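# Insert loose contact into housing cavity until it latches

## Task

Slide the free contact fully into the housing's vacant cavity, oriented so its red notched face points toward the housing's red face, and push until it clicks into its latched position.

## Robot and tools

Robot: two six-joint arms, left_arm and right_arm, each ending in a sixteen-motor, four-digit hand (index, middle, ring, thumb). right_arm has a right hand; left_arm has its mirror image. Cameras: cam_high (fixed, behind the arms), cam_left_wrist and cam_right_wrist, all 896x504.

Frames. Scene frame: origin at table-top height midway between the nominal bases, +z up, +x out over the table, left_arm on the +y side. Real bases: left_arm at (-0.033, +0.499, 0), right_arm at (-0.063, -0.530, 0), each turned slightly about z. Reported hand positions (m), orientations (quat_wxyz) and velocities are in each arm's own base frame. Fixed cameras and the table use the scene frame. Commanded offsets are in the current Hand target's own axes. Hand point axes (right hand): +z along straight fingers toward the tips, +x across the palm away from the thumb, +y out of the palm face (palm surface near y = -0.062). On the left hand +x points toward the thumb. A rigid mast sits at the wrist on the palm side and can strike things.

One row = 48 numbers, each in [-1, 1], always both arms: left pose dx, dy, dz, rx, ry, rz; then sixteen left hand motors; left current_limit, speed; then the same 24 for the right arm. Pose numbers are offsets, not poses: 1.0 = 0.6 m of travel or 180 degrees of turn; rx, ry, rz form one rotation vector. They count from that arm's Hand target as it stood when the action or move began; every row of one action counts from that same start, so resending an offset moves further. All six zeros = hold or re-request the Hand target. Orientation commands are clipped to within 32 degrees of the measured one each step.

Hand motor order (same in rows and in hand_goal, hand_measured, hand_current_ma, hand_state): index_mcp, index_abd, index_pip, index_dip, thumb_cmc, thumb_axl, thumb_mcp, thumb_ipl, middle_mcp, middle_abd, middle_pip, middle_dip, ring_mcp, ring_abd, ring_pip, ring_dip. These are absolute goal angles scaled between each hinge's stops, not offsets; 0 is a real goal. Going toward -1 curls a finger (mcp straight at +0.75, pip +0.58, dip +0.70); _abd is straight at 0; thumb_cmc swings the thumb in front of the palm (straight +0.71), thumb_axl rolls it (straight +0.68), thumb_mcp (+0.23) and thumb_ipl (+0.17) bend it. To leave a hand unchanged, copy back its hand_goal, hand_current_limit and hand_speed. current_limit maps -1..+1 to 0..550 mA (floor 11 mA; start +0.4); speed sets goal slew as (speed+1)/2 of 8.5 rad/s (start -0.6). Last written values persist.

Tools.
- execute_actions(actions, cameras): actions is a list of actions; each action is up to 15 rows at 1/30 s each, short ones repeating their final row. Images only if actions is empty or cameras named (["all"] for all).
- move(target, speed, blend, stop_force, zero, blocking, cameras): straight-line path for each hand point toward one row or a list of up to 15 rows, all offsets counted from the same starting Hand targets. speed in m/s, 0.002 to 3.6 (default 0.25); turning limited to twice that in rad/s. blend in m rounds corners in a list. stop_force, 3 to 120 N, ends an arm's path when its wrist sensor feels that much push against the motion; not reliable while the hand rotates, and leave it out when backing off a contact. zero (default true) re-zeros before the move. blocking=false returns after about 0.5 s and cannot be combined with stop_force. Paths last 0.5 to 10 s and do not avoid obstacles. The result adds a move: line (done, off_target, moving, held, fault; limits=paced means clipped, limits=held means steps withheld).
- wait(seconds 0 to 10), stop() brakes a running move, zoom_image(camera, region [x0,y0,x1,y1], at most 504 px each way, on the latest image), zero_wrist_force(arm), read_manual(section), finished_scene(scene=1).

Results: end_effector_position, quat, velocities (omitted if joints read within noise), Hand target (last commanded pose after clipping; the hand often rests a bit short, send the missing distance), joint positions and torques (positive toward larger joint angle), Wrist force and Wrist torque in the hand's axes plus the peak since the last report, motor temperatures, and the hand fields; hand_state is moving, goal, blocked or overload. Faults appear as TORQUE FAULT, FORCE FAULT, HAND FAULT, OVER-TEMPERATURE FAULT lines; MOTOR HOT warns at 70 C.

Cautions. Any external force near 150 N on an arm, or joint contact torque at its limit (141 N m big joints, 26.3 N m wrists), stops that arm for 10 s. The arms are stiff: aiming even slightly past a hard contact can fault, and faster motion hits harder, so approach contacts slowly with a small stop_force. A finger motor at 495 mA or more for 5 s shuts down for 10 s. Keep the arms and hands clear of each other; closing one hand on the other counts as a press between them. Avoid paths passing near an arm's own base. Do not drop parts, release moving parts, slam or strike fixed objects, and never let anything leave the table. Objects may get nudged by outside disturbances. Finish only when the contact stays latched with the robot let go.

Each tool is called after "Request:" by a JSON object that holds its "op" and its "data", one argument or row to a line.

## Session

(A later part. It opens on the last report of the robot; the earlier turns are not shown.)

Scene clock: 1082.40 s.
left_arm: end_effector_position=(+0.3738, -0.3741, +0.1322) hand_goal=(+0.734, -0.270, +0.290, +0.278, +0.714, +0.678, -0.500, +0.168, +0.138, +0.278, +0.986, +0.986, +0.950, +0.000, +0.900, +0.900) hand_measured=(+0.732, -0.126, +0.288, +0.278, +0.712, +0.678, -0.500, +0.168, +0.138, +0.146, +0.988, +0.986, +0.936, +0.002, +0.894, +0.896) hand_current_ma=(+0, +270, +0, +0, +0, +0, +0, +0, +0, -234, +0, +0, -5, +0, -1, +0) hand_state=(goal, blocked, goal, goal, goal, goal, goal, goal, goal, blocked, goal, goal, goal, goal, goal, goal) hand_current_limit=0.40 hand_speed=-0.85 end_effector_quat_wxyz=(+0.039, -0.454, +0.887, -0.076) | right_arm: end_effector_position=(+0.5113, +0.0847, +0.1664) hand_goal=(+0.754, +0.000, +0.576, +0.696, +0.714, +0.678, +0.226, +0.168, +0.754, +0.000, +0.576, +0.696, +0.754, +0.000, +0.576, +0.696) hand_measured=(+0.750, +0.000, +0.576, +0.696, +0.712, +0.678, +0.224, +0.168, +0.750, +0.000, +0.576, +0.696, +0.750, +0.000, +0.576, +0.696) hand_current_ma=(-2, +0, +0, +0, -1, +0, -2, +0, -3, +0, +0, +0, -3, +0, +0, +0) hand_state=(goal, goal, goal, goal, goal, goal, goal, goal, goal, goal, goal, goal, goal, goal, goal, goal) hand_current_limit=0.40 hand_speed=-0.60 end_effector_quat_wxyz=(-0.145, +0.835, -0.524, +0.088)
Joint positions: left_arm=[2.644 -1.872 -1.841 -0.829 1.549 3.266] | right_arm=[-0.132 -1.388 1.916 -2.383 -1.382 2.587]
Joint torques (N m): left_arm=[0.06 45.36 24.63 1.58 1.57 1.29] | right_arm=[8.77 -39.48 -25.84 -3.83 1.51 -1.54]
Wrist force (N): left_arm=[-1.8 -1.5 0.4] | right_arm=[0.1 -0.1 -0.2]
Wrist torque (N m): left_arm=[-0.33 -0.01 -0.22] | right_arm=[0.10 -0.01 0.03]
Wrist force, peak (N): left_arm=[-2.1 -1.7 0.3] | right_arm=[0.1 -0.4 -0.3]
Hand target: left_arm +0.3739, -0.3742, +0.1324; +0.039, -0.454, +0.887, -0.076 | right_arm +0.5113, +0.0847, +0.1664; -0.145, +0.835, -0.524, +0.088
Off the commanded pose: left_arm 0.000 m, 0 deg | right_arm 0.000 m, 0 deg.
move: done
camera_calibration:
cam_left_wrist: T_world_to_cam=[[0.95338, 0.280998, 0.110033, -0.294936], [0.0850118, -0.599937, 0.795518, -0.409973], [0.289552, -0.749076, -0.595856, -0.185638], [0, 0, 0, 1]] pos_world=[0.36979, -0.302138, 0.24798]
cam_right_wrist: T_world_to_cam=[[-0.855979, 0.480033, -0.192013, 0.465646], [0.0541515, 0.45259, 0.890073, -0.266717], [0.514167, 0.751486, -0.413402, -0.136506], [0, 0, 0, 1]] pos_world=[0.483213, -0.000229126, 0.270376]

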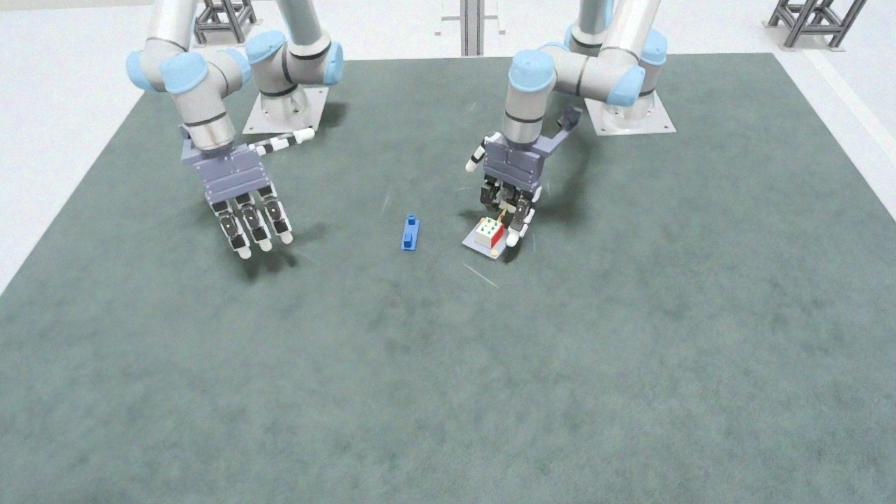

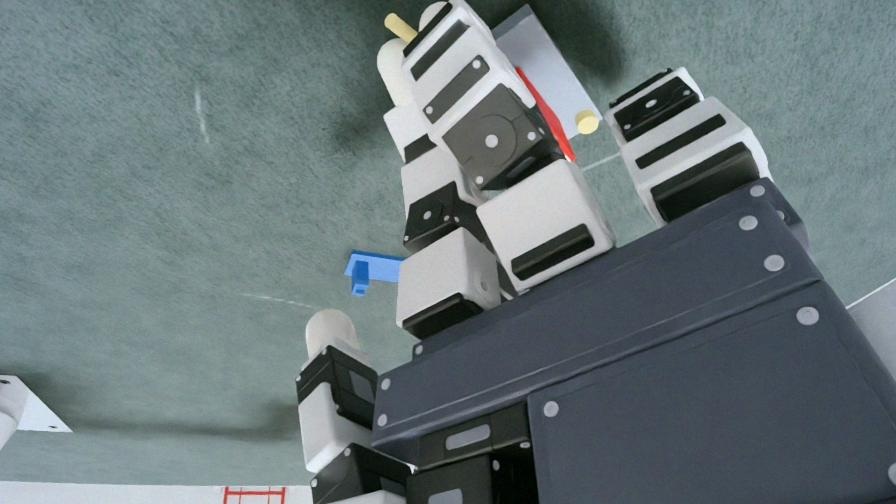

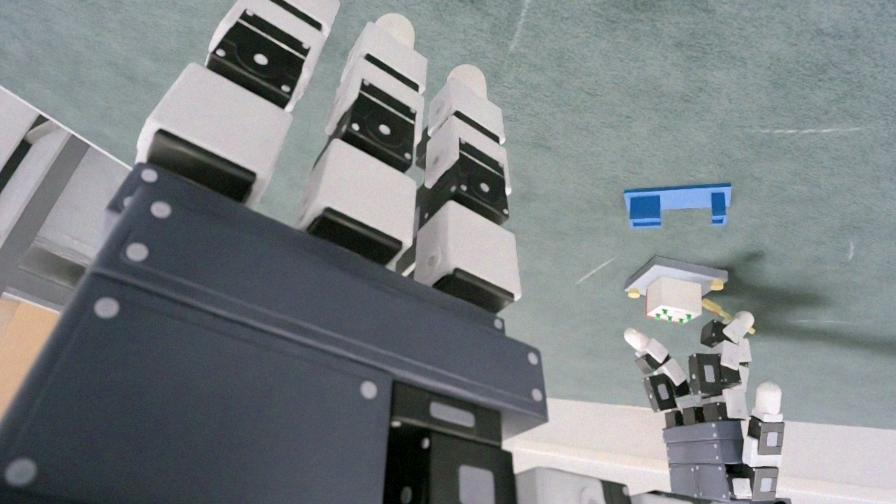

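Request:
{"op": "move", "data": {
  "target": [
    [-0.0002,-0.0126,0.0022,0,0,0,0.734,-0.235,0.289,0.277,0.714,0.678,-0.5,0.168,0.137,0.25,0.985,0.986,0.95,0,0.9,0.9,0.4,-0.85,0,0,0,0,0,0,0.754,0,0.576,0.696,0.714,0.678,0.226,0.168,0.754,0,0.576,0.696,0.754,0,0.576,0.696,0.4,-0.6],
    [-0.0003,-0.0251,-0.0157,0,0,0,0.734,-0.235,0.289,0.277,0.714,0.678,-0.5,0.168,0.137,0.25,0.985,0.986,0.95,0,0.9,0.9,0.4,-0.85,0,0,0,0,0,0,0.754,0,0.576,0.696,0.714,0.678,0.226,0.168,0.754,0,0.576,0.696,0.754,0,0.576,0.696,0.4,-0.6],
    [-0.0005,-0.0426,-0.0289,0,0,0,0.734,-0.235,0.289,0.277,0.714,0.678,-0.5,0.168,0.137,0.25,0.985,0.986,0.95,0,0.9,0.9,0.4,-0.85,0,0,0,0,0,0,0.754,0,0.576,0.696,0.714,0.678,0.226,0.168,0.754,0,0.576,0.696,0.754,0,0.576,0.696,0.4,-0.6]
  ],
  "speed": 0.025,
  "blend": [0.003,0.003,0],
  "cameras": ["cam_high","cam_right_wrist","cam_left_wrist"]
}}

Request:
{"op": "zoom_image", "data": {
  "camera": "cam_high",
  "region": [440, 160, 540, 270]
}}

Request:
{"op": "zoom_image", "data": {
  "camera": "cam_right_wrist",
  "region": [600, 220, 780, 400]
}}

Scene clock: 1099.33 s.
left_arm: end_effector_position=(+0.3921, -0.3869, +0.1538) hand_goal=(+0.734, -0.234, +0.290, +0.278, +0.714, +0.678, -0.500, +0.168, +0.138, +0.250, +0.986, +0.986, +0.950, +0.000, +0.900, +0.900) hand_measured=(+0.730, -0.126, +0.282, +0.276, +0.712, +0.678, -0.500, +0.168, +0.134, +0.146, +0.986, +0.986, +0.936, +0.002, +0.894, +0.896) hand_current_ma=(+0, +160, -1, +0, +0, +0, +0, +0, +0, -152, +0, +0, -5, +0, -1, +0) hand_state=(goal, blocked, goal, goal, goal, goal, goal, goal, goal, blocked, goal, goal, goal, goal, goal, goal) hand_current_limit=0.40 hand_speed=-0.85 end_effector_quat_wxyz=(+0.039, -0.454, +0.887, -0.076) | right_arm: end_effector_position=(+0.5113, +0.0847, +0.1664) hand_goal=(+0.754, +0.000, +0.576, +0.696, +0.714, +0.678, +0.226, +0.168, +0.754, +0.000, +0.576, +0.696, +0.754, +0.000, +0.576, +0.696) hand_measured=(+0.750, +0.000, +0.576, +0.696, +0.712, +0.678, +0.224, +0.168, +0.750, +0.000, +0.576, +0.696, +0.750, +0.000, +0.576, +0.696) hand_current_ma=(-2, +0, +0, +0, -1, +0, -2, +0, -3, +0, +0, +0, -3, +0, +0, +0) hand_state=(goal, goal, goal, goal, goal, goal, goal, goal, goal, goal, goal, goal, goal, goal, goal, goal) hand_current_limit=0.40 hand_speed=-0.60 end_effector_quat_wxyz=(-0.145, +0.835, -0.524, +0.088)
Joint positions: left_arm=[2.64 -1.893 -1.749 -0.9 1.55 3.261] | right_arm=[-0.132 -1.388 1.916 -2.383 -1.382 2.587]
Joint torques (N m): left_arm=[-8.05 35.68 11.89 4.47 2.06 -0.92] | right_arm=[8.84 -39.49 -25.15 -4.01 1.47 -1.5]
Wrist force (N): left_arm=[-1.6 -1.4 0.4] | right_arm=[0.0 -0.2 -0.1]
Wrist torque (N m): left_arm=[-0.32 -0.05 -0.17] | right_arm=[0.07 0.02 0.01]
Wrist force, peak (N): left_arm=[-2.0 -1.9 0.6] | right_arm=[0.2 -0.4 0.0]
Hand target: left_arm +0.3921, -0.3869, +0.1538; +0.039, -0.454, +0.887, -0.076 | right_arm +0.5113, +0.0847, +0.1664; -0.145, +0.835, -0.524, +0.088
Off the commanded pose: left_arm 0.000 m, 0 deg | right_arm 0.000 m, 0 deg.
move: done
camera_calibration:
cam_left_wrist: T_world_to_cam=[[0.953336, 0.281079, 0.110203, -0.311167], [0.0848864, -0.599843, 0.795602, -0.436336], [0.289731, -0.749122, -0.595712, -0.187777], [0, 0, 0, 1]] pos_world=[0.388091, -0.314938, 0.26958]
cam_right_wrist: T_world_to_cam=[[-0.855979, 0.480033, -0.192013, 0.465646], [0.0541515, 0.45259, 0.890073, -0.266717], [0.514167, 0.751486, -0.413402, -0.136506], [0, 0, 0, 1]] pos_world=[0.483213, -0.000229126, 0.270376]

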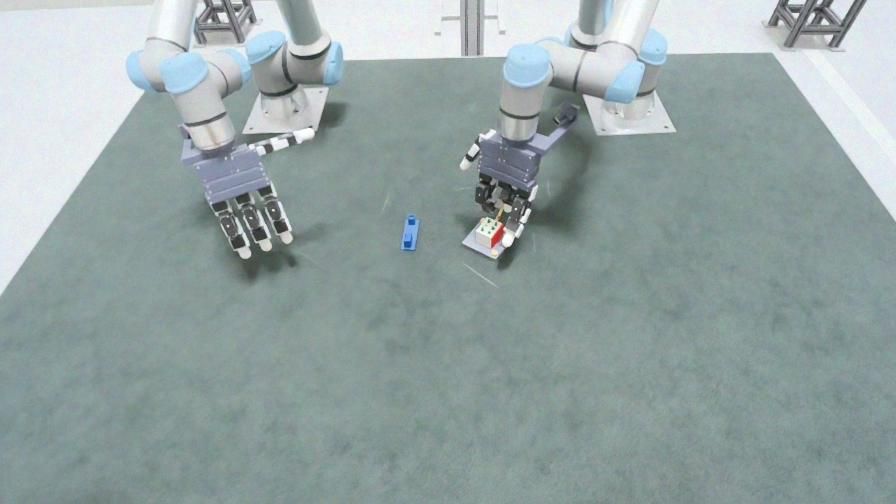

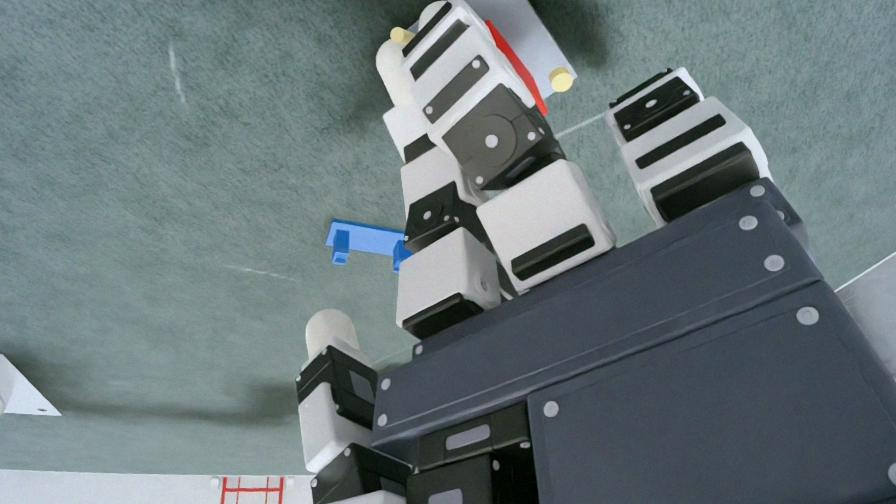

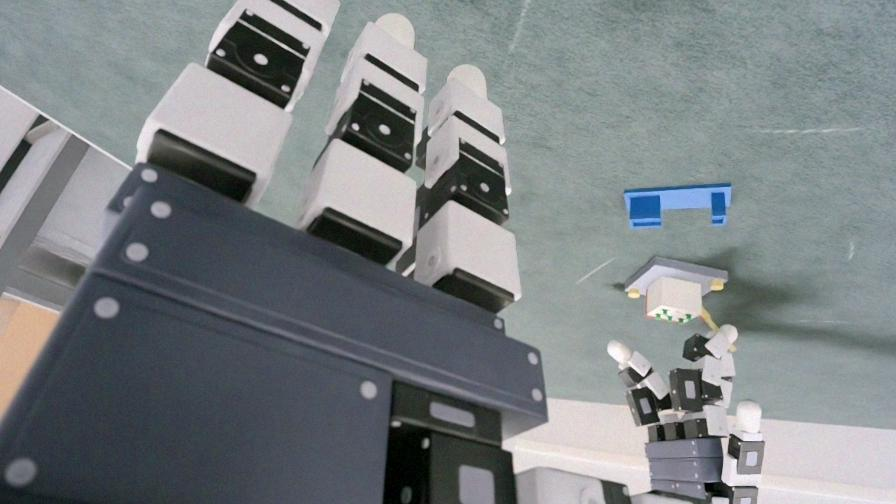

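Scaled by 4.582 from the camera's 896x504 image, which has a finer 1280x720 frame.

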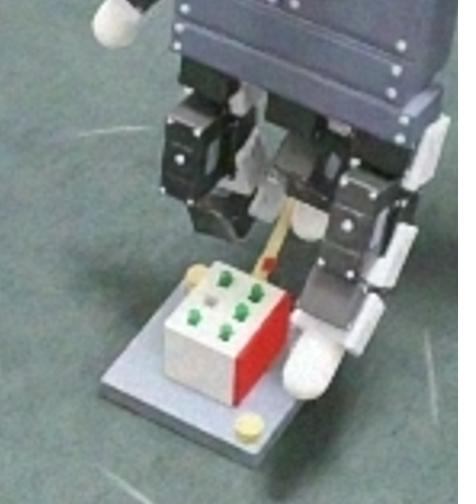

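Scaled by 2.800 from the camera's 896x504 image, which has a finer 1280x720 frame.

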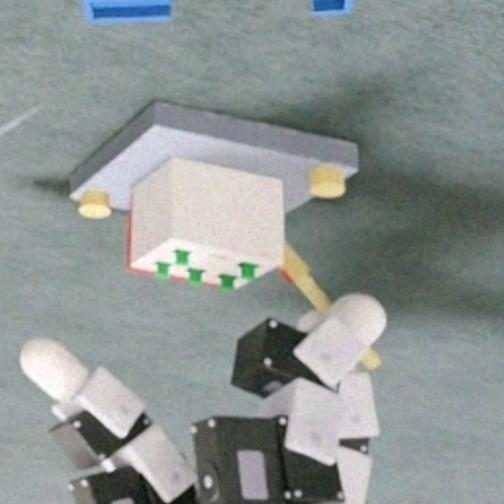

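Request:
{"op": "move", "data": {
  "target": [
    [-0.0003,-0.0201,-0.0083,0,0,0,0.734,-0.235,0.289,0.277,0.714,0.678,-0.5,0.168,0.137,0.25,0.985,0.986,0.95,0,0.9,0.9,0.4,-0.85,0,0,0,0,0,0,0.754,0,0.576,0.696,0.714,0.678,0.226,0.168,0.754,0,0.576,0.696,0.754,0,0.576,0.696,0.4,-0.6],
    [-0.0005,-0.0392,-0.0112,0,0,0,0.734,-0.235,0.289,0.277,0.714,0.678,-0.5,0.168,0.137,0.25,0.985,0.986,0.95,0,0.9,0.9,0.4,-0.85,0,0,0,0,0,0,0.754,0,0.576,0.696,0.714,0.678,0.226,0.168,0.754,0,0.576,0.696,0.754,0,0.576,0.696,0.4,-0.6]
  ],
  "speed": 0.025,
  "blend": [0.003,0],
  "cameras": ["cam_high","cam_right_wrist","cam_left_wrist"]
}}

Request:
{"op": "zoom_image", "data": {
  "camera": "cam_high",
  "region": [440, 160, 540, 270]
}}

Request:
{"op": "zoom_image", "data": {
  "camera": "cam_right_wrist",
  "region": [600, 220, 780, 400]
}}

Scene clock: 1106.80 s.
left_arm: end_effector_position=(+0.4102, -0.3995, +0.1644) hand_goal=(+0.734, -0.234, +0.290, +0.278, +0.714, +0.678, -0.500, +0.168, +0.138, +0.250, +0.986, +0.986, +0.950, +0.000, +0.900, +0.900) hand_measured=(+0.730, -0.126, +0.284, +0.276, +0.712, +0.678, -0.500, +0.168, +0.130, +0.146, +0.986, +0.986, +0.936, +0.002, +0.894, +0.896) hand_current_ma=(-1, +160, -1, +0, +0, +0, +0, +0, -2, -152, +0, +0, -5, +0, -1, +0) hand_state=(goal, blocked, goal, goal, goal, goal, goal, goal, goal, blocked, goal, goal, goal, goal, goal, goal) hand_current_limit=0.40 hand_speed=-0.85 end_effector_quat_wxyz=(+0.039, -0.454, +0.887, -0.076) | right_arm: end_effector_position=(+0.5113, +0.0847, +0.1664) hand_goal=(+0.754, +0.000, +0.576, +0.696, +0.714, +0.678, +0.226, +0.168, +0.754, +0.000, +0.576, +0.696, +0.754, +0.000, +0.576, +0.696) hand_measured=(+0.750, +0.000, +0.576, +0.696, +0.712, +0.678, +0.224, +0.168, +0.750, +0.000, +0.576, +0.696, +0.750, +0.000, +0.576, +0.696) hand_current_ma=(-2, +0, +0, +0, -1, +0, -2, +0, -3, +0, +0, +0, -3, +0, +0, +0) hand_state=(goal, goal, goal, goal, goal, goal, goal, goal, goal, goal, goal, goal, goal, goal, goal, goal) hand_current_limit=0.40 hand_speed=-0.60 end_effector_quat_wxyz=(-0.145, +0.835, -0.524, +0.088)
Joint positions: left_arm=[2.636 -1.928 -1.668 -0.945 1.551 3.257] | right_arm=[-0.132 -1.388 1.916 -2.383 -1.382 2.587]
Joint torques (N m): left_arm=[-7.23 47.35 13.97 4.54 1.84 -0.84] | right_arm=[8.78 -38.47 -24.09 -3.48 1.32 -1.73]
Wrist force (N): left_arm=[-1.2 -1.6 0.4] | right_arm=[0.3 -0.2 0.0]
Wrist torque (N m): left_arm=[-0.41 -0.07 -0.14] | right_arm=[0.06 -0.03 0.04]
Wrist force, peak (N): left_arm=[-2.0 -1.5 0.5] | right_arm=[0.2 -0.4 -0.3]
Hand target: left_arm +0.4101, -0.3995, +0.1645; +0.039, -0.454, +0.887, -0.076 | right_arm +0.5113, +0.0847, +0.1664; -0.145, +0.835, -0.524, +0.088
Off the commanded pose: left_arm 0.000 m, 0 deg | right_arm 0.000 m, 0 deg.
move: done
camera_calibration:
cam_left_wrist: T_world_to_cam=[[0.953349, 0.281078, 0.110095, -0.326024], [0.0849868, -0.599871, 0.79557, -0.453905], [0.289661, -0.749099, -0.595774, -0.196092], [0, 0, 0, 1]] pos_world=[0.406191, -0.327538, 0.28018]
cam_right_wrist: T_world_to_cam=[[-0.855979, 0.480033, -0.192013, 0.465646], [0.0541515, 0.45259, 0.890073, -0.266717], [0.514167, 0.751486, -0.413402, -0.136506], [0, 0, 0, 1]] pos_world=[0.483213, -0.000229126, 0.270376]

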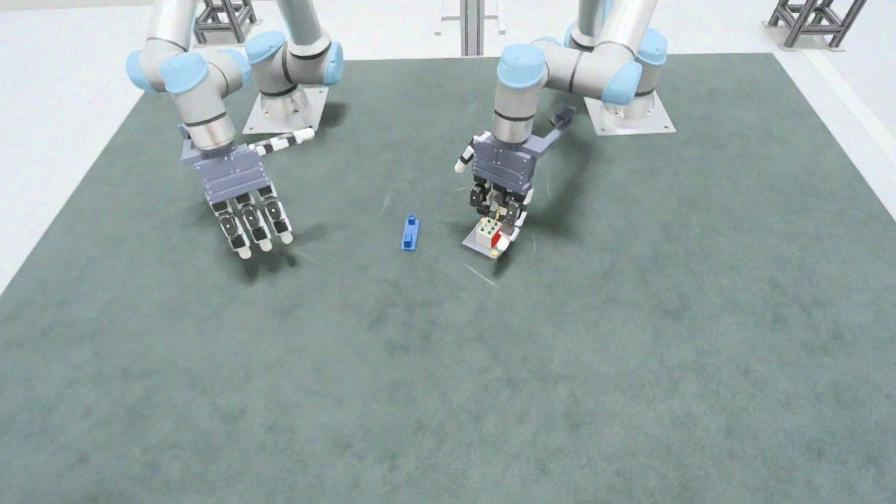

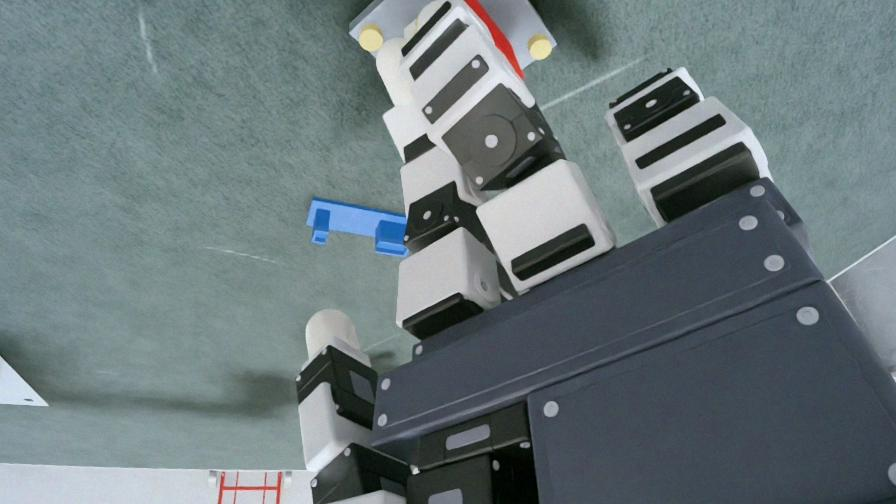

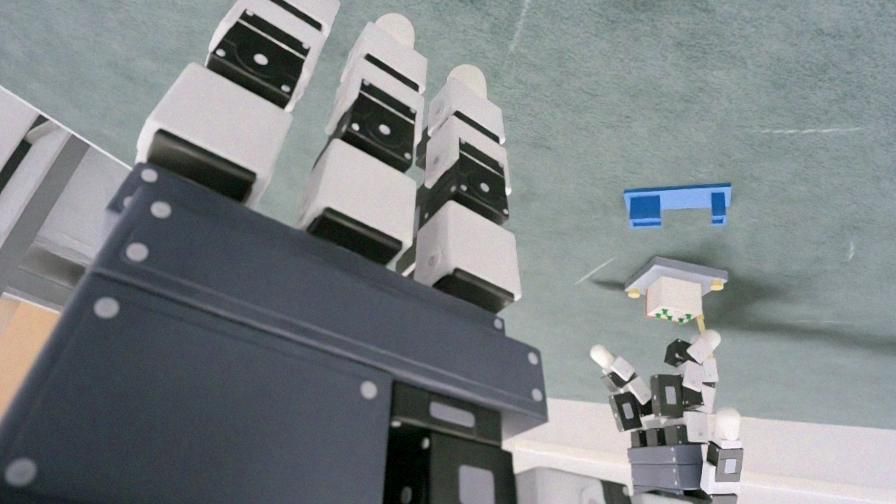

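Scaled by 4.582 from the camera's 896x504 image, which has a finer 1280x720 frame.

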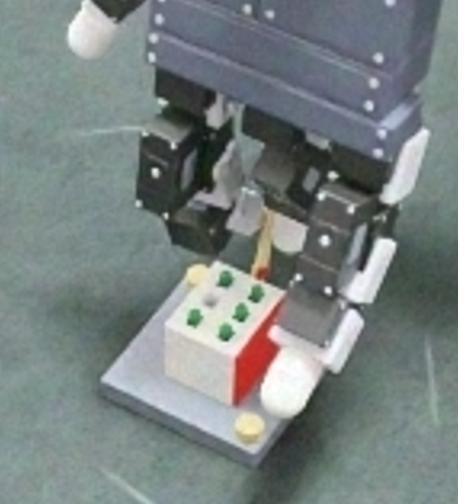

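Scaled by 2.800 from the camera's 896x504 image, which has a finer 1280x720 frame.

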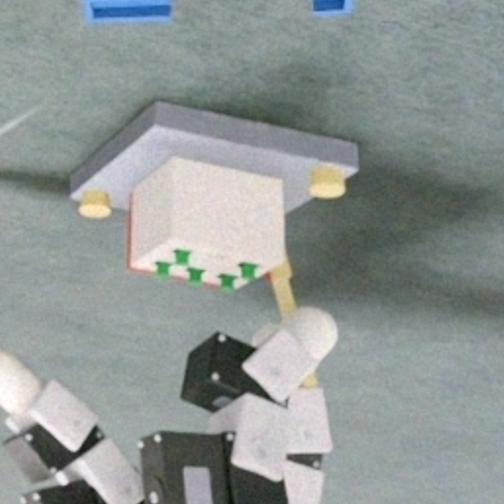

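Request:
{"op": "move", "data": {
  "target": [-0.0003,-0.0233,0.0024,0,0,0,0.734,-0.235,0.289,0.277,0.714,0.678,-0.5,0.168,0.137,0.25,0.985,0.986,0.95,0,0.9,0.9,0.4,-0.85,0,0,0,0,0,0,0.754,0,0.576,0.696,0.714,0.678,0.226,0.168,0.754,0,0.576,0.696,0.754,0,0.576,0.696,0.4,-0.6],
  "speed": 0.025,
  "cameras": ["cam_high","cam_right_wrist","cam_left_wrist"]
}}

Request:
{"op": "zoom_image", "data": {
  "camera": "cam_high",
  "region": [440, 160, 540, 270]
}}

Request:
{"op": "zoom_image", "data": {
  "camera": "cam_right_wrist",
  "region": [600, 220, 780, 400]
}}

Scene clock: 1113.70 s.
left_arm: end_effector_position=(+0.4216, -0.4076, +0.1653) hand_goal=(+0.734, -0.234, +0.290, +0.278, +0.714, +0.678, -0.500, +0.168, +0.138, +0.250, +0.986, +0.986, +0.950, +0.000, +0.900, +0.900) hand_measured=(+0.732, -0.126, +0.284, +0.276, +0.712, +0.678, -0.500, +0.168, +0.132, +0.146, +0.986, +0.986, +0.936, +0.002, +0.894, +0.896) hand_current_ma=(+0, +160, -1, +0, +0, +0, +0, +0, -1, -152, +0, +0, -5, +0, -1, +0) hand_state=(goal, blocked, goal, goal, goal, goal, goal, goal, goal, blocked, goal, goal, goal, goal, goal, goal) hand_current_limit=0.40 hand_speed=-0.85 end_effector_quat_wxyz=(+0.039, -0.454, +0.887, -0.076) | right_arm: end_effector_position=(+0.5113, +0.0847, +0.1664) hand_goal=(+0.754, +0.000, +0.576, +0.696, +0.714, +0.678, +0.226, +0.168, +0.754, +0.000, +0.576, +0.696, +0.754, +0.000, +0.576, +0.696) hand_measured=(+0.750, +0.000, +0.576, +0.696, +0.712, +0.678, +0.224, +0.168, +0.750, +0.000, +0.576, +0.696, +0.750, +0.000, +0.576, +0.696) hand_current_ma=(-2, +0, +0, +0, -1, +0, -2, +0, -3, +0, +0, +0, -3, +0, +0, +0) hand_state=(goal, goal, goal, goal, goal, goal, goal, goal, goal, goal, goal, goal, goal, goal, goal, goal) hand_current_limit=0.40 hand_speed=-0.60 end_effector_quat_wxyz=(-0.145, +0.835, -0.524, +0.088)
Joint positions: left_arm=[2.633 -1.958 -1.623 -0.961 1.551 3.255] | right_arm=[-0.132 -1.388 1.916 -2.383 -1.382 2.587]
Joint torques (N m): left_arm=[-8.13 49.52 11.74 4.25 1.77 -0.98] | right_arm=[8.29 -39.64 -22.87 -4.06 1.56 -1.56]
Wrist force (N): left_arm=[-1.5 -1.6 0.7] | right_arm=[0.2 -0.1 0.0]
Wrist torque (N m): left_arm=[-0.45 -0.01 -0.15] | right_arm=[0.08 -0.01 0.03]
Wrist force, peak (N): left_arm=[-1.7 -1.8 0.4] | right_arm=[0.3 -0.4 0.1]
Hand target: left_arm +0.4216, -0.4075, +0.1654; +0.039, -0.454, +0.887, -0.076 | right_arm +0.5113, +0.0847, +0.1664; -0.145, +0.835, -0.524, +0.088
Off the commanded pose: left_arm 0.000 m, 0 deg | right_arm 0.000 m, 0 deg.
move: done
camera_calibration:
cam_left_wrist: T_world_to_cam=[[0.953344, 0.281127, 0.110014, -0.334797], [0.0851006, -0.599904, 0.795533, -0.460445], [0.289644, -0.749054, -0.595839, -0.20484], [0, 0, 0, 1]] pos_world=[0.417691, -0.335539, 0.28108]
cam_right_wrist: T_world_to_cam=[[-0.855979, 0.480033, -0.192013, 0.465646], [0.0541515, 0.45259, 0.890073, -0.266717], [0.514167, 0.751486, -0.413402, -0.136506], [0, 0, 0, 1]] pos_world=[0.483213, -0.000229126, 0.270376]

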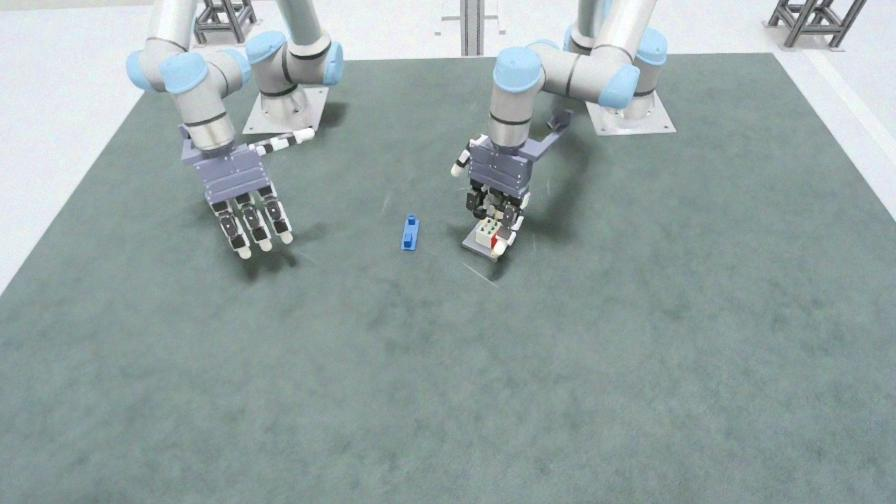

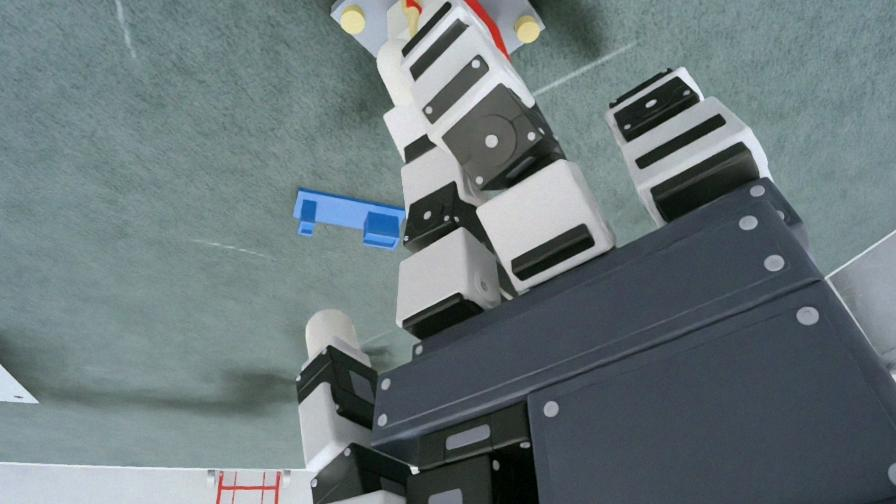

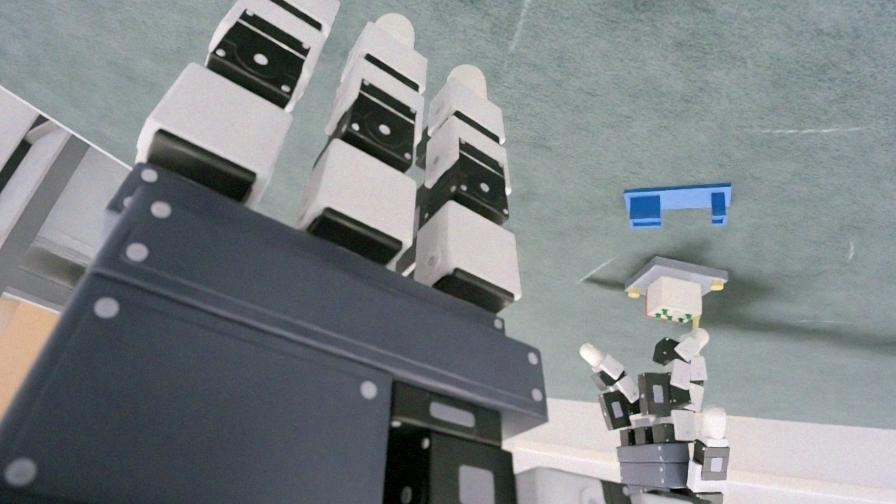

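Scaled by 4.582 from the camera's 896x504 image, which has a finer 1280x720 frame.

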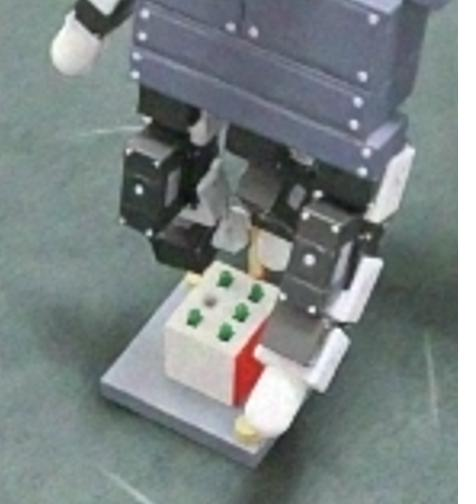

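Scaled by 2.800 from the camera's 896x504 image, which has a finer 1280x720 frame.

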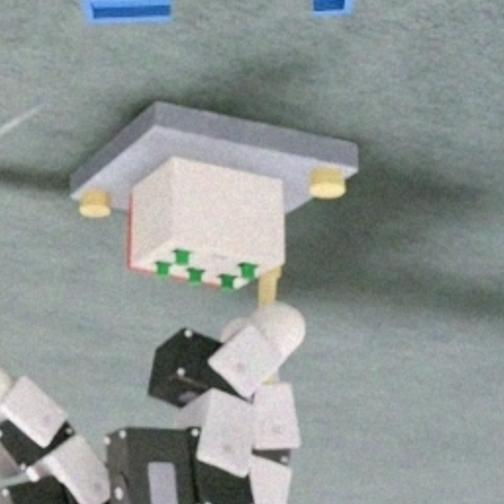

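Request:
{"op": "move", "data": {
  "target": [
    [0.0001,0.0066,-0.0012,0,0,0,0.734,-0.27,0.289,0.277,0.714,0.678,-0.5,0.168,0.137,0.278,0.985,0.986,0.95,0,0.9,0.9,0.4,-0.85,0,0,0,0,0,0,0.754,0,0.576,0.696,0.714,0.678,0.226,0.168,0.754,0,0.576,0.696,0.754,0,0.576,0.696,0.4,-0.6],
    [0.0001,-0.0079,-0.0832,0,0,0,0.734,-0.27,0.289,0.277,0.714,0.678,-0.5,0.168,0.137,0.278,0.985,0.986,0.95,0,0.9,0.9,0.4,-0.85,0,0,0,0,0,0,0.754,0,0.576,0.696,0.714,0.678,0.226,0.168,0.754,0,0.576,0.696,0.754,0,0.576,0.696,0.4,-0.6]
  ],
  "speed": 0.05,
  "cameras": ["cam_high","cam_right_wrist","cam_left_wrist"]
}}

Request:
{"op": "zoom_image", "data": {
  "camera": "cam_high",
  "region": [440, 140, 540, 270]
}}

Request:
{"op": "zoom_image", "data": {
  "camera": "cam_right_wrist",
  "region": [600, 240, 780, 420]
}}

Request:
{"op": "zoom_image", "data": {
  "camera": "cam_left_wrist",
  "region": [320, 0, 520, 120]
}}

Scene clock: 1123.73 s.
left_arm: end_effector_position=(+0.4185, -0.4053, +0.2156) hand_goal=(+0.734, -0.270, +0.290, +0.278, +0.714, +0.678, -0.500, +0.168, +0.138, +0.278, +0.986, +0.986, +0.950, +0.000, +0.900, +0.900) hand_measured=(+0.734, -0.126, +0.284, +0.276, +0.712, +0.678, -0.500, +0.168, +0.136, +0.148, +0.988, +0.986, +0.936, +0.002, +0.894, +0.896) hand_current_ma=(+0, +270, -1, +0, +0, +0, +0, +0, +0, -227, +0, +0, -5, +0, -1, +0) hand_state=(goal, blocked, goal, goal, goal, goal, goal, goal, goal, blocked, goal, goal, goal, goal, goal, goal) hand_current_limit=0.40 hand_speed=-0.85 end_effector_quat_wxyz=(+0.039, -0.454, +0.887, -0.077) | right_arm: end_effector_position=(+0.5113, +0.0847, +0.1664) hand_goal=(+0.754, +0.000, +0.576, +0.696, +0.714, +0.678, +0.226, +0.168, +0.754, +0.000, +0.576, +0.696, +0.754, +0.000, +0.576, +0.696) hand_measured=(+0.750, +0.000, +0.576, +0.696, +0.712, +0.678, +0.224, +0.168, +0.750, +0.000, +0.576, +0.696, +0.750, +0.000, +0.576, +0.696) hand_current_ma=(-2, +0, +0, +0, -1, +0, -2, +0, -3, +0, +0, +0, -3, +0, +0, +0) hand_state=(goal, goal, goal, goal, goal, goal, goal, goal, goal, goal, goal, goal, goal, goal, goal, goal) hand_current_limit=0.40 hand_speed=-0.60 end_effector_quat_wxyz=(-0.145, +0.835, -0.524, +0.088)
Joint positions: left_arm=[2.634 -1.905 -1.56 -1.077 1.551 3.256] | right_arm=[-0.132 -1.388 1.916 -2.383 -1.382 2.587]
Joint torques (N m): left_arm=[0.8 28.4 12.88 4.58 -2.12 -0.96] | right_arm=[8.04 -39.62 -24.37 -3.97 1.56 -1.4]
Wrist force (N): left_arm=[-1.2 -1.7 0.5] | right_arm=[0.2 -0.1 0.1]
Wrist torque (N m): left_arm=[-0.38 -0.08 -0.18] | right_arm=[0.07 -0.02 0.03]
Wrist force, peak (N): left_arm=[-1.5 -2.1 0.2] | right_arm=[0.4 -0.2 -0.2]
Hand target: left_arm +0.4185, -0.4053, +0.2154; +0.039, -0.454, +0.887, -0.076 | right_arm +0.5113, +0.0847, +0.1664; -0.145, +0.835, -0.524, +0.088
Off the commanded pose: left_arm 0.000 m, 0 deg | right_arm 0.000 m, 0 deg.
move: done
camera_calibration:
cam_left_wrist: T_world_to_cam=[[0.95329, 0.281151, 0.110417, -0.337906], [0.0846771, -0.599641, 0.795777, -0.498677], [0.289944, -0.749256, -0.595439, -0.172589], [0, 0, 0, 1]] pos_world=[0.414391, -0.333338, 0.33138]
cam_right_wrist: T_world_to_cam=[[-0.855979, 0.480033, -0.192013, 0.465646], [0.0541515, 0.45259, 0.890073, -0.266717], [0.514167, 0.751486, -0.413402, -0.136506], [0, 0, 0, 1]] pos_world=[0.483213, -0.000229126, 0.270376]

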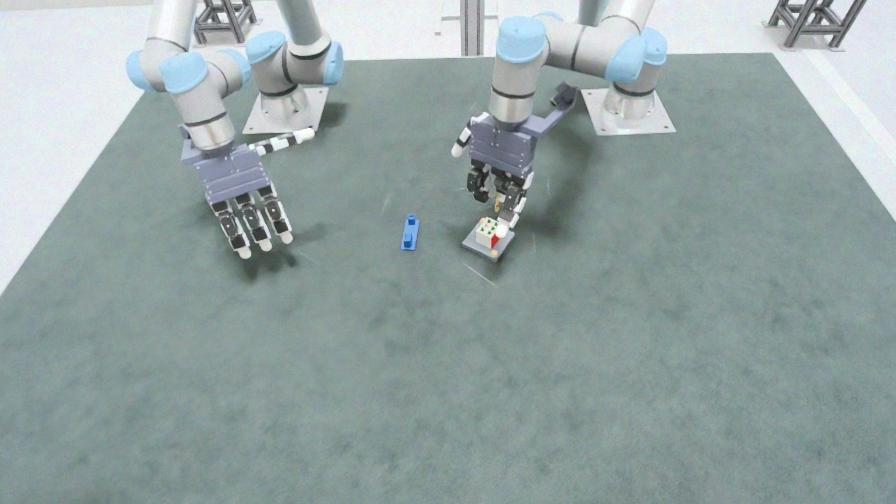

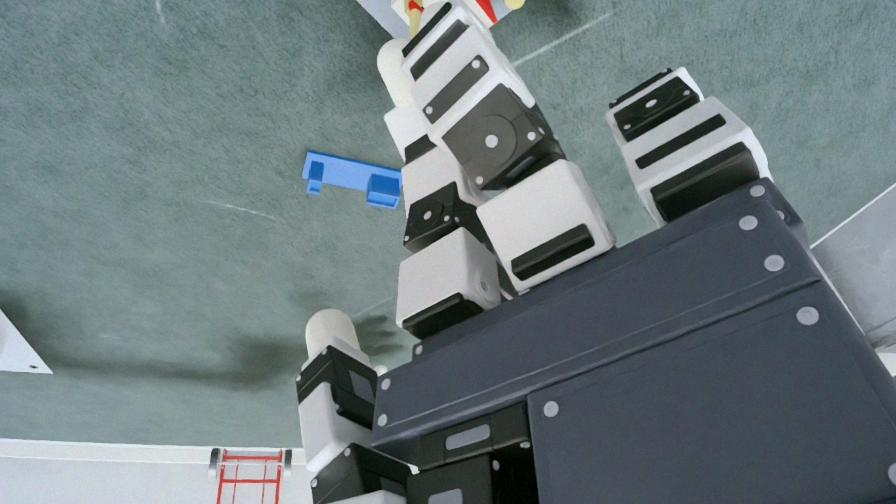

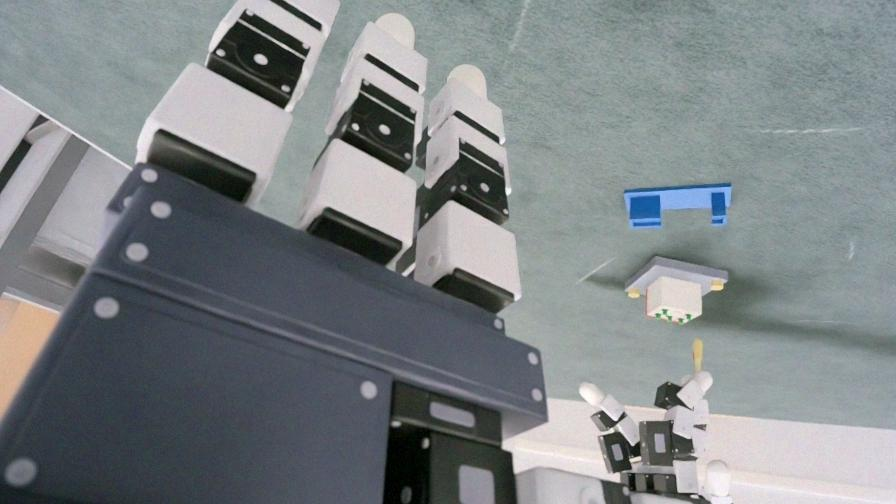

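Scaled by 3.877 from the camera's 896x504 image, which has a finer 1280x720 frame.

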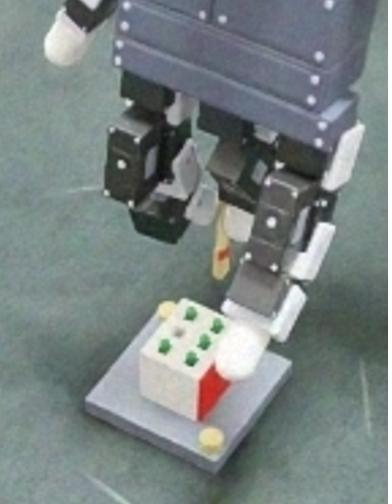

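Scaled by 2.800 from the camera's 896x504 image, which has a finer 1280x720 frame.

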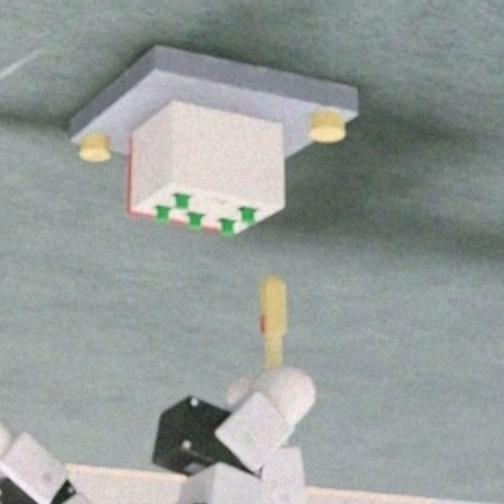

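Scaled by 2.520 from the camera's 896x504 image, which has a finer 1280x720 frame.

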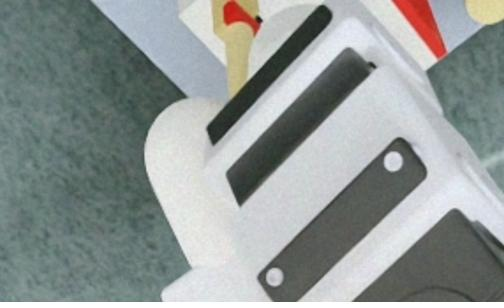

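Request:
{"op": "move", "data": {
  "target": [0,0,0,0,0,0,0.734,-0.27,0.289,0.277,0.714,0.678,-0.5,0.168,0.137,0.278,0.985,0.986,0.95,0,0.9,0.9,0.4,-0.85,-0.4022,-0.1798,0.1025,0,0,0,0.754,0,0.576,0.696,0.714,0.678,-0.5,0.168,0.754,0,0.576,0.696,0.754,0,0.576,0.696,0.4,-0.4],
  "speed": 0.15,
  "cameras": ["cam_high","cam_right_wrist"]
}}

Request:
{"op": "zoom_image", "data": {
  "camera": "cam_right_wrist",
  "region": [560, 160, 860, 460]
}}

Scene clock: 1150.67 s.
left_arm: end_effector_position=(+0.4185, -0.4053, +0.2154) hand_goal=(+0.734, -0.270, +0.290, +0.278, +0.714, +0.678, -0.500, +0.168, +0.138, +0.278, +0.986, +0.986, +0.950, +0.000, +0.900, +0.900) hand_measured=(+0.734, -0.126, +0.284, +0.276, +0.712, +0.678, -0.500, +0.168, +0.136, +0.148, +0.988, +0.986, +0.936, +0.002, +0.894, +0.896) hand_current_ma=(+0, +270, -1, +0, +0, +0, +0, +0, +0, -227, +0, +0, -5, +0, -1, +0) hand_state=(goal, blocked, goal, goal, goal, goal, goal, goal, goal, blocked, goal, goal, goal, goal, goal, goal) hand_current_limit=0.40 hand_speed=-0.85 end_effector_quat_wxyz=(+0.039, -0.454, +0.887, -0.076) | right_arm: end_effector_position=(+0.5161, +0.3552, +0.1456) hand_goal=(+0.754, +0.000, +0.576, +0.696, +0.714, +0.678, -0.500, +0.168, +0.754, +0.000, +0.576, +0.696, +0.754, +0.000, +0.576, +0.696) hand_measured=(+0.750, +0.000, +0.576, +0.696, +0.712, +0.678, -0.500, +0.168, +0.750, +0.000, +0.576, +0.696, +0.750, +0.000, +0.576, +0.696) hand_current_ma=(-2, +0, +0, +0, -1, +0, +0, +0, -3, +0, +0, +0, -3, +0, +0, +0) hand_state=(goal, goal, goal, goal, goal, goal, goal, goal, goal, goal, goal, goal, goal, goal, goal, goal) hand_current_limit=0.40 hand_speed=-0.40 end_effector_quat_wxyz=(-0.145, +0.835, -0.524, +0.088)
Joint positions: left_arm=[2.634 -1.905 -1.56 -1.076 1.551 3.256] | right_arm=[0.35 -1.143 1.654 -2.421 -1.533 3.048]
Joint torques (N m): left_arm=[-8.17 29 12.61 2.81 1.28 -1.14] | right_arm=[-5.68 -48.78 -17.3 -4.16 1.72 -1.08]
Wrist force (N): left_arm=[-1.4 -1.7 0.4] | right_arm=[0.2 -0.4 -0.2]
Wrist torque (N m): left_arm=[-0.36 -0.05 -0.19] | right_arm=[0.02 -0.03 0.12]
Wrist force, peak (N): left_arm=[-1.6 -2.1 0.7] | right_arm=[1.6 0.6 -0.4]
Hand target: left_arm +0.4185, -0.4053, +0.2154; +0.039, -0.454, +0.887, -0.076 | right_arm +0.5161, +0.3553, +0.1457; -0.145, +0.835, -0.524, +0.088
Off the commanded pose: left_arm 0.000 m, 0 deg | right_arm 0.000 m, 0 deg.
move: done
camera_calibration:
cam_right_wrist: T_world_to_cam=[[-0.856091, 0.479907, -0.191826, 0.335954], [0.0543824, 0.452749, 0.889978, -0.371021], [0.513956, 0.75147, -0.413692, -0.350671], [0, 0, 0, 1]] pos_world=[0.488013, 0.270271, 0.249575]
Images, in order (width x height): cam_high 896x504, cam_right_wrist 896x504.

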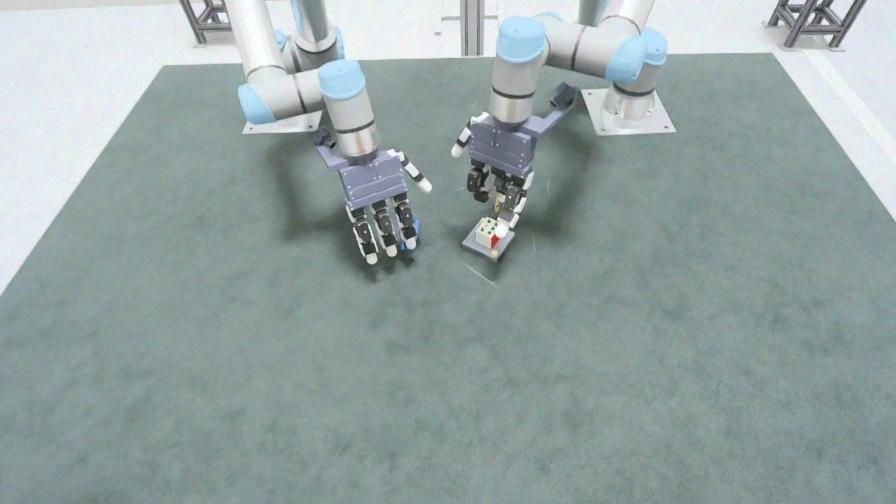

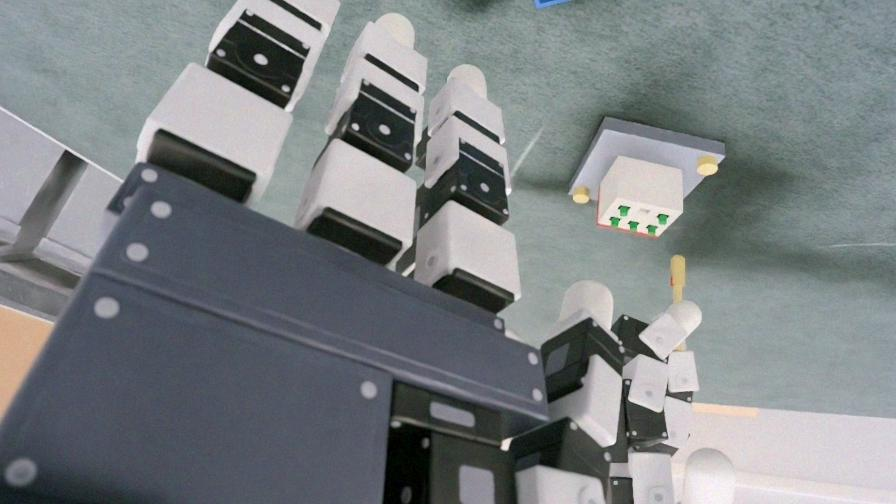

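Scaled by 1.680 from the camera's 896x504 image, which has a finer 1280x720 frame.

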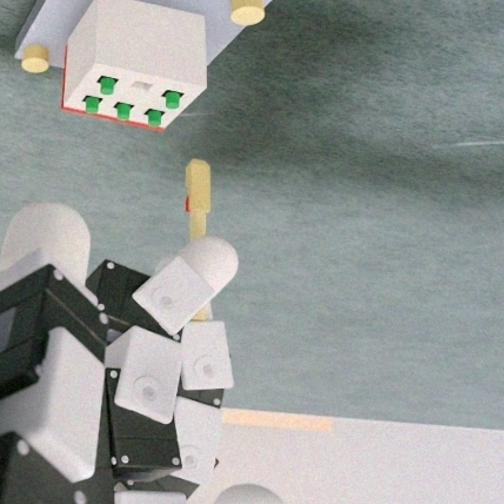

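Request:
{"op": "zoom_image", "data": {
  "camera": "cam_right_wrist",
  "region": [590, 150, 730, 250]
}}

Request:
{"op": "zoom_image", "data": {
  "camera": "cam_right_wrist",
  "region": [630, 240, 730, 360]
}}

Request:
{"op": "zoom_image", "data": {
  "camera": "cam_high",
  "region": [460, 180, 530, 260]
}}

Scaled by 3.600 from the camera's 896x504 image, which has a finer 1280x720 frame.

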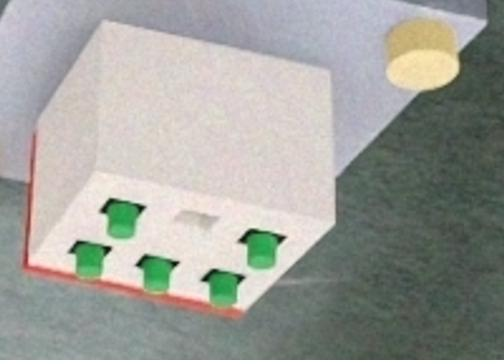

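Scaled by 4.200 from the camera's 896x504 image, which has a finer 1280x720 frame.

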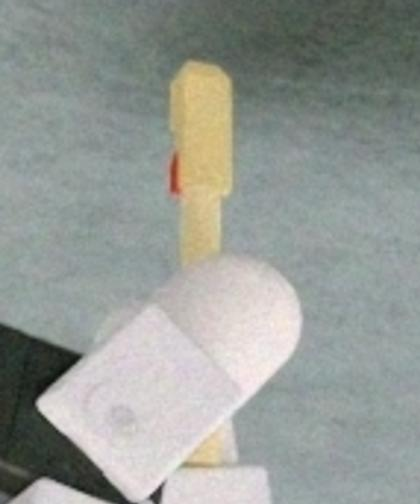

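Scaled by 6.300 from the camera's 896x504 image, which has a finer 1280x720 frame.

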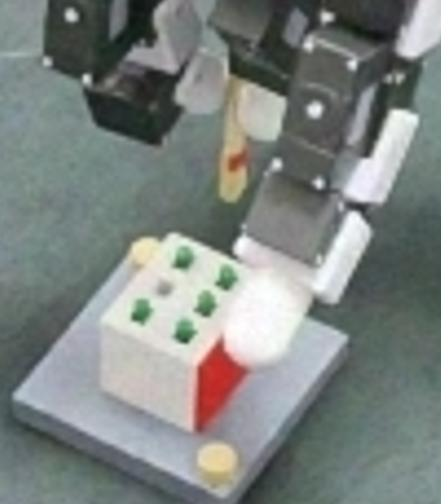

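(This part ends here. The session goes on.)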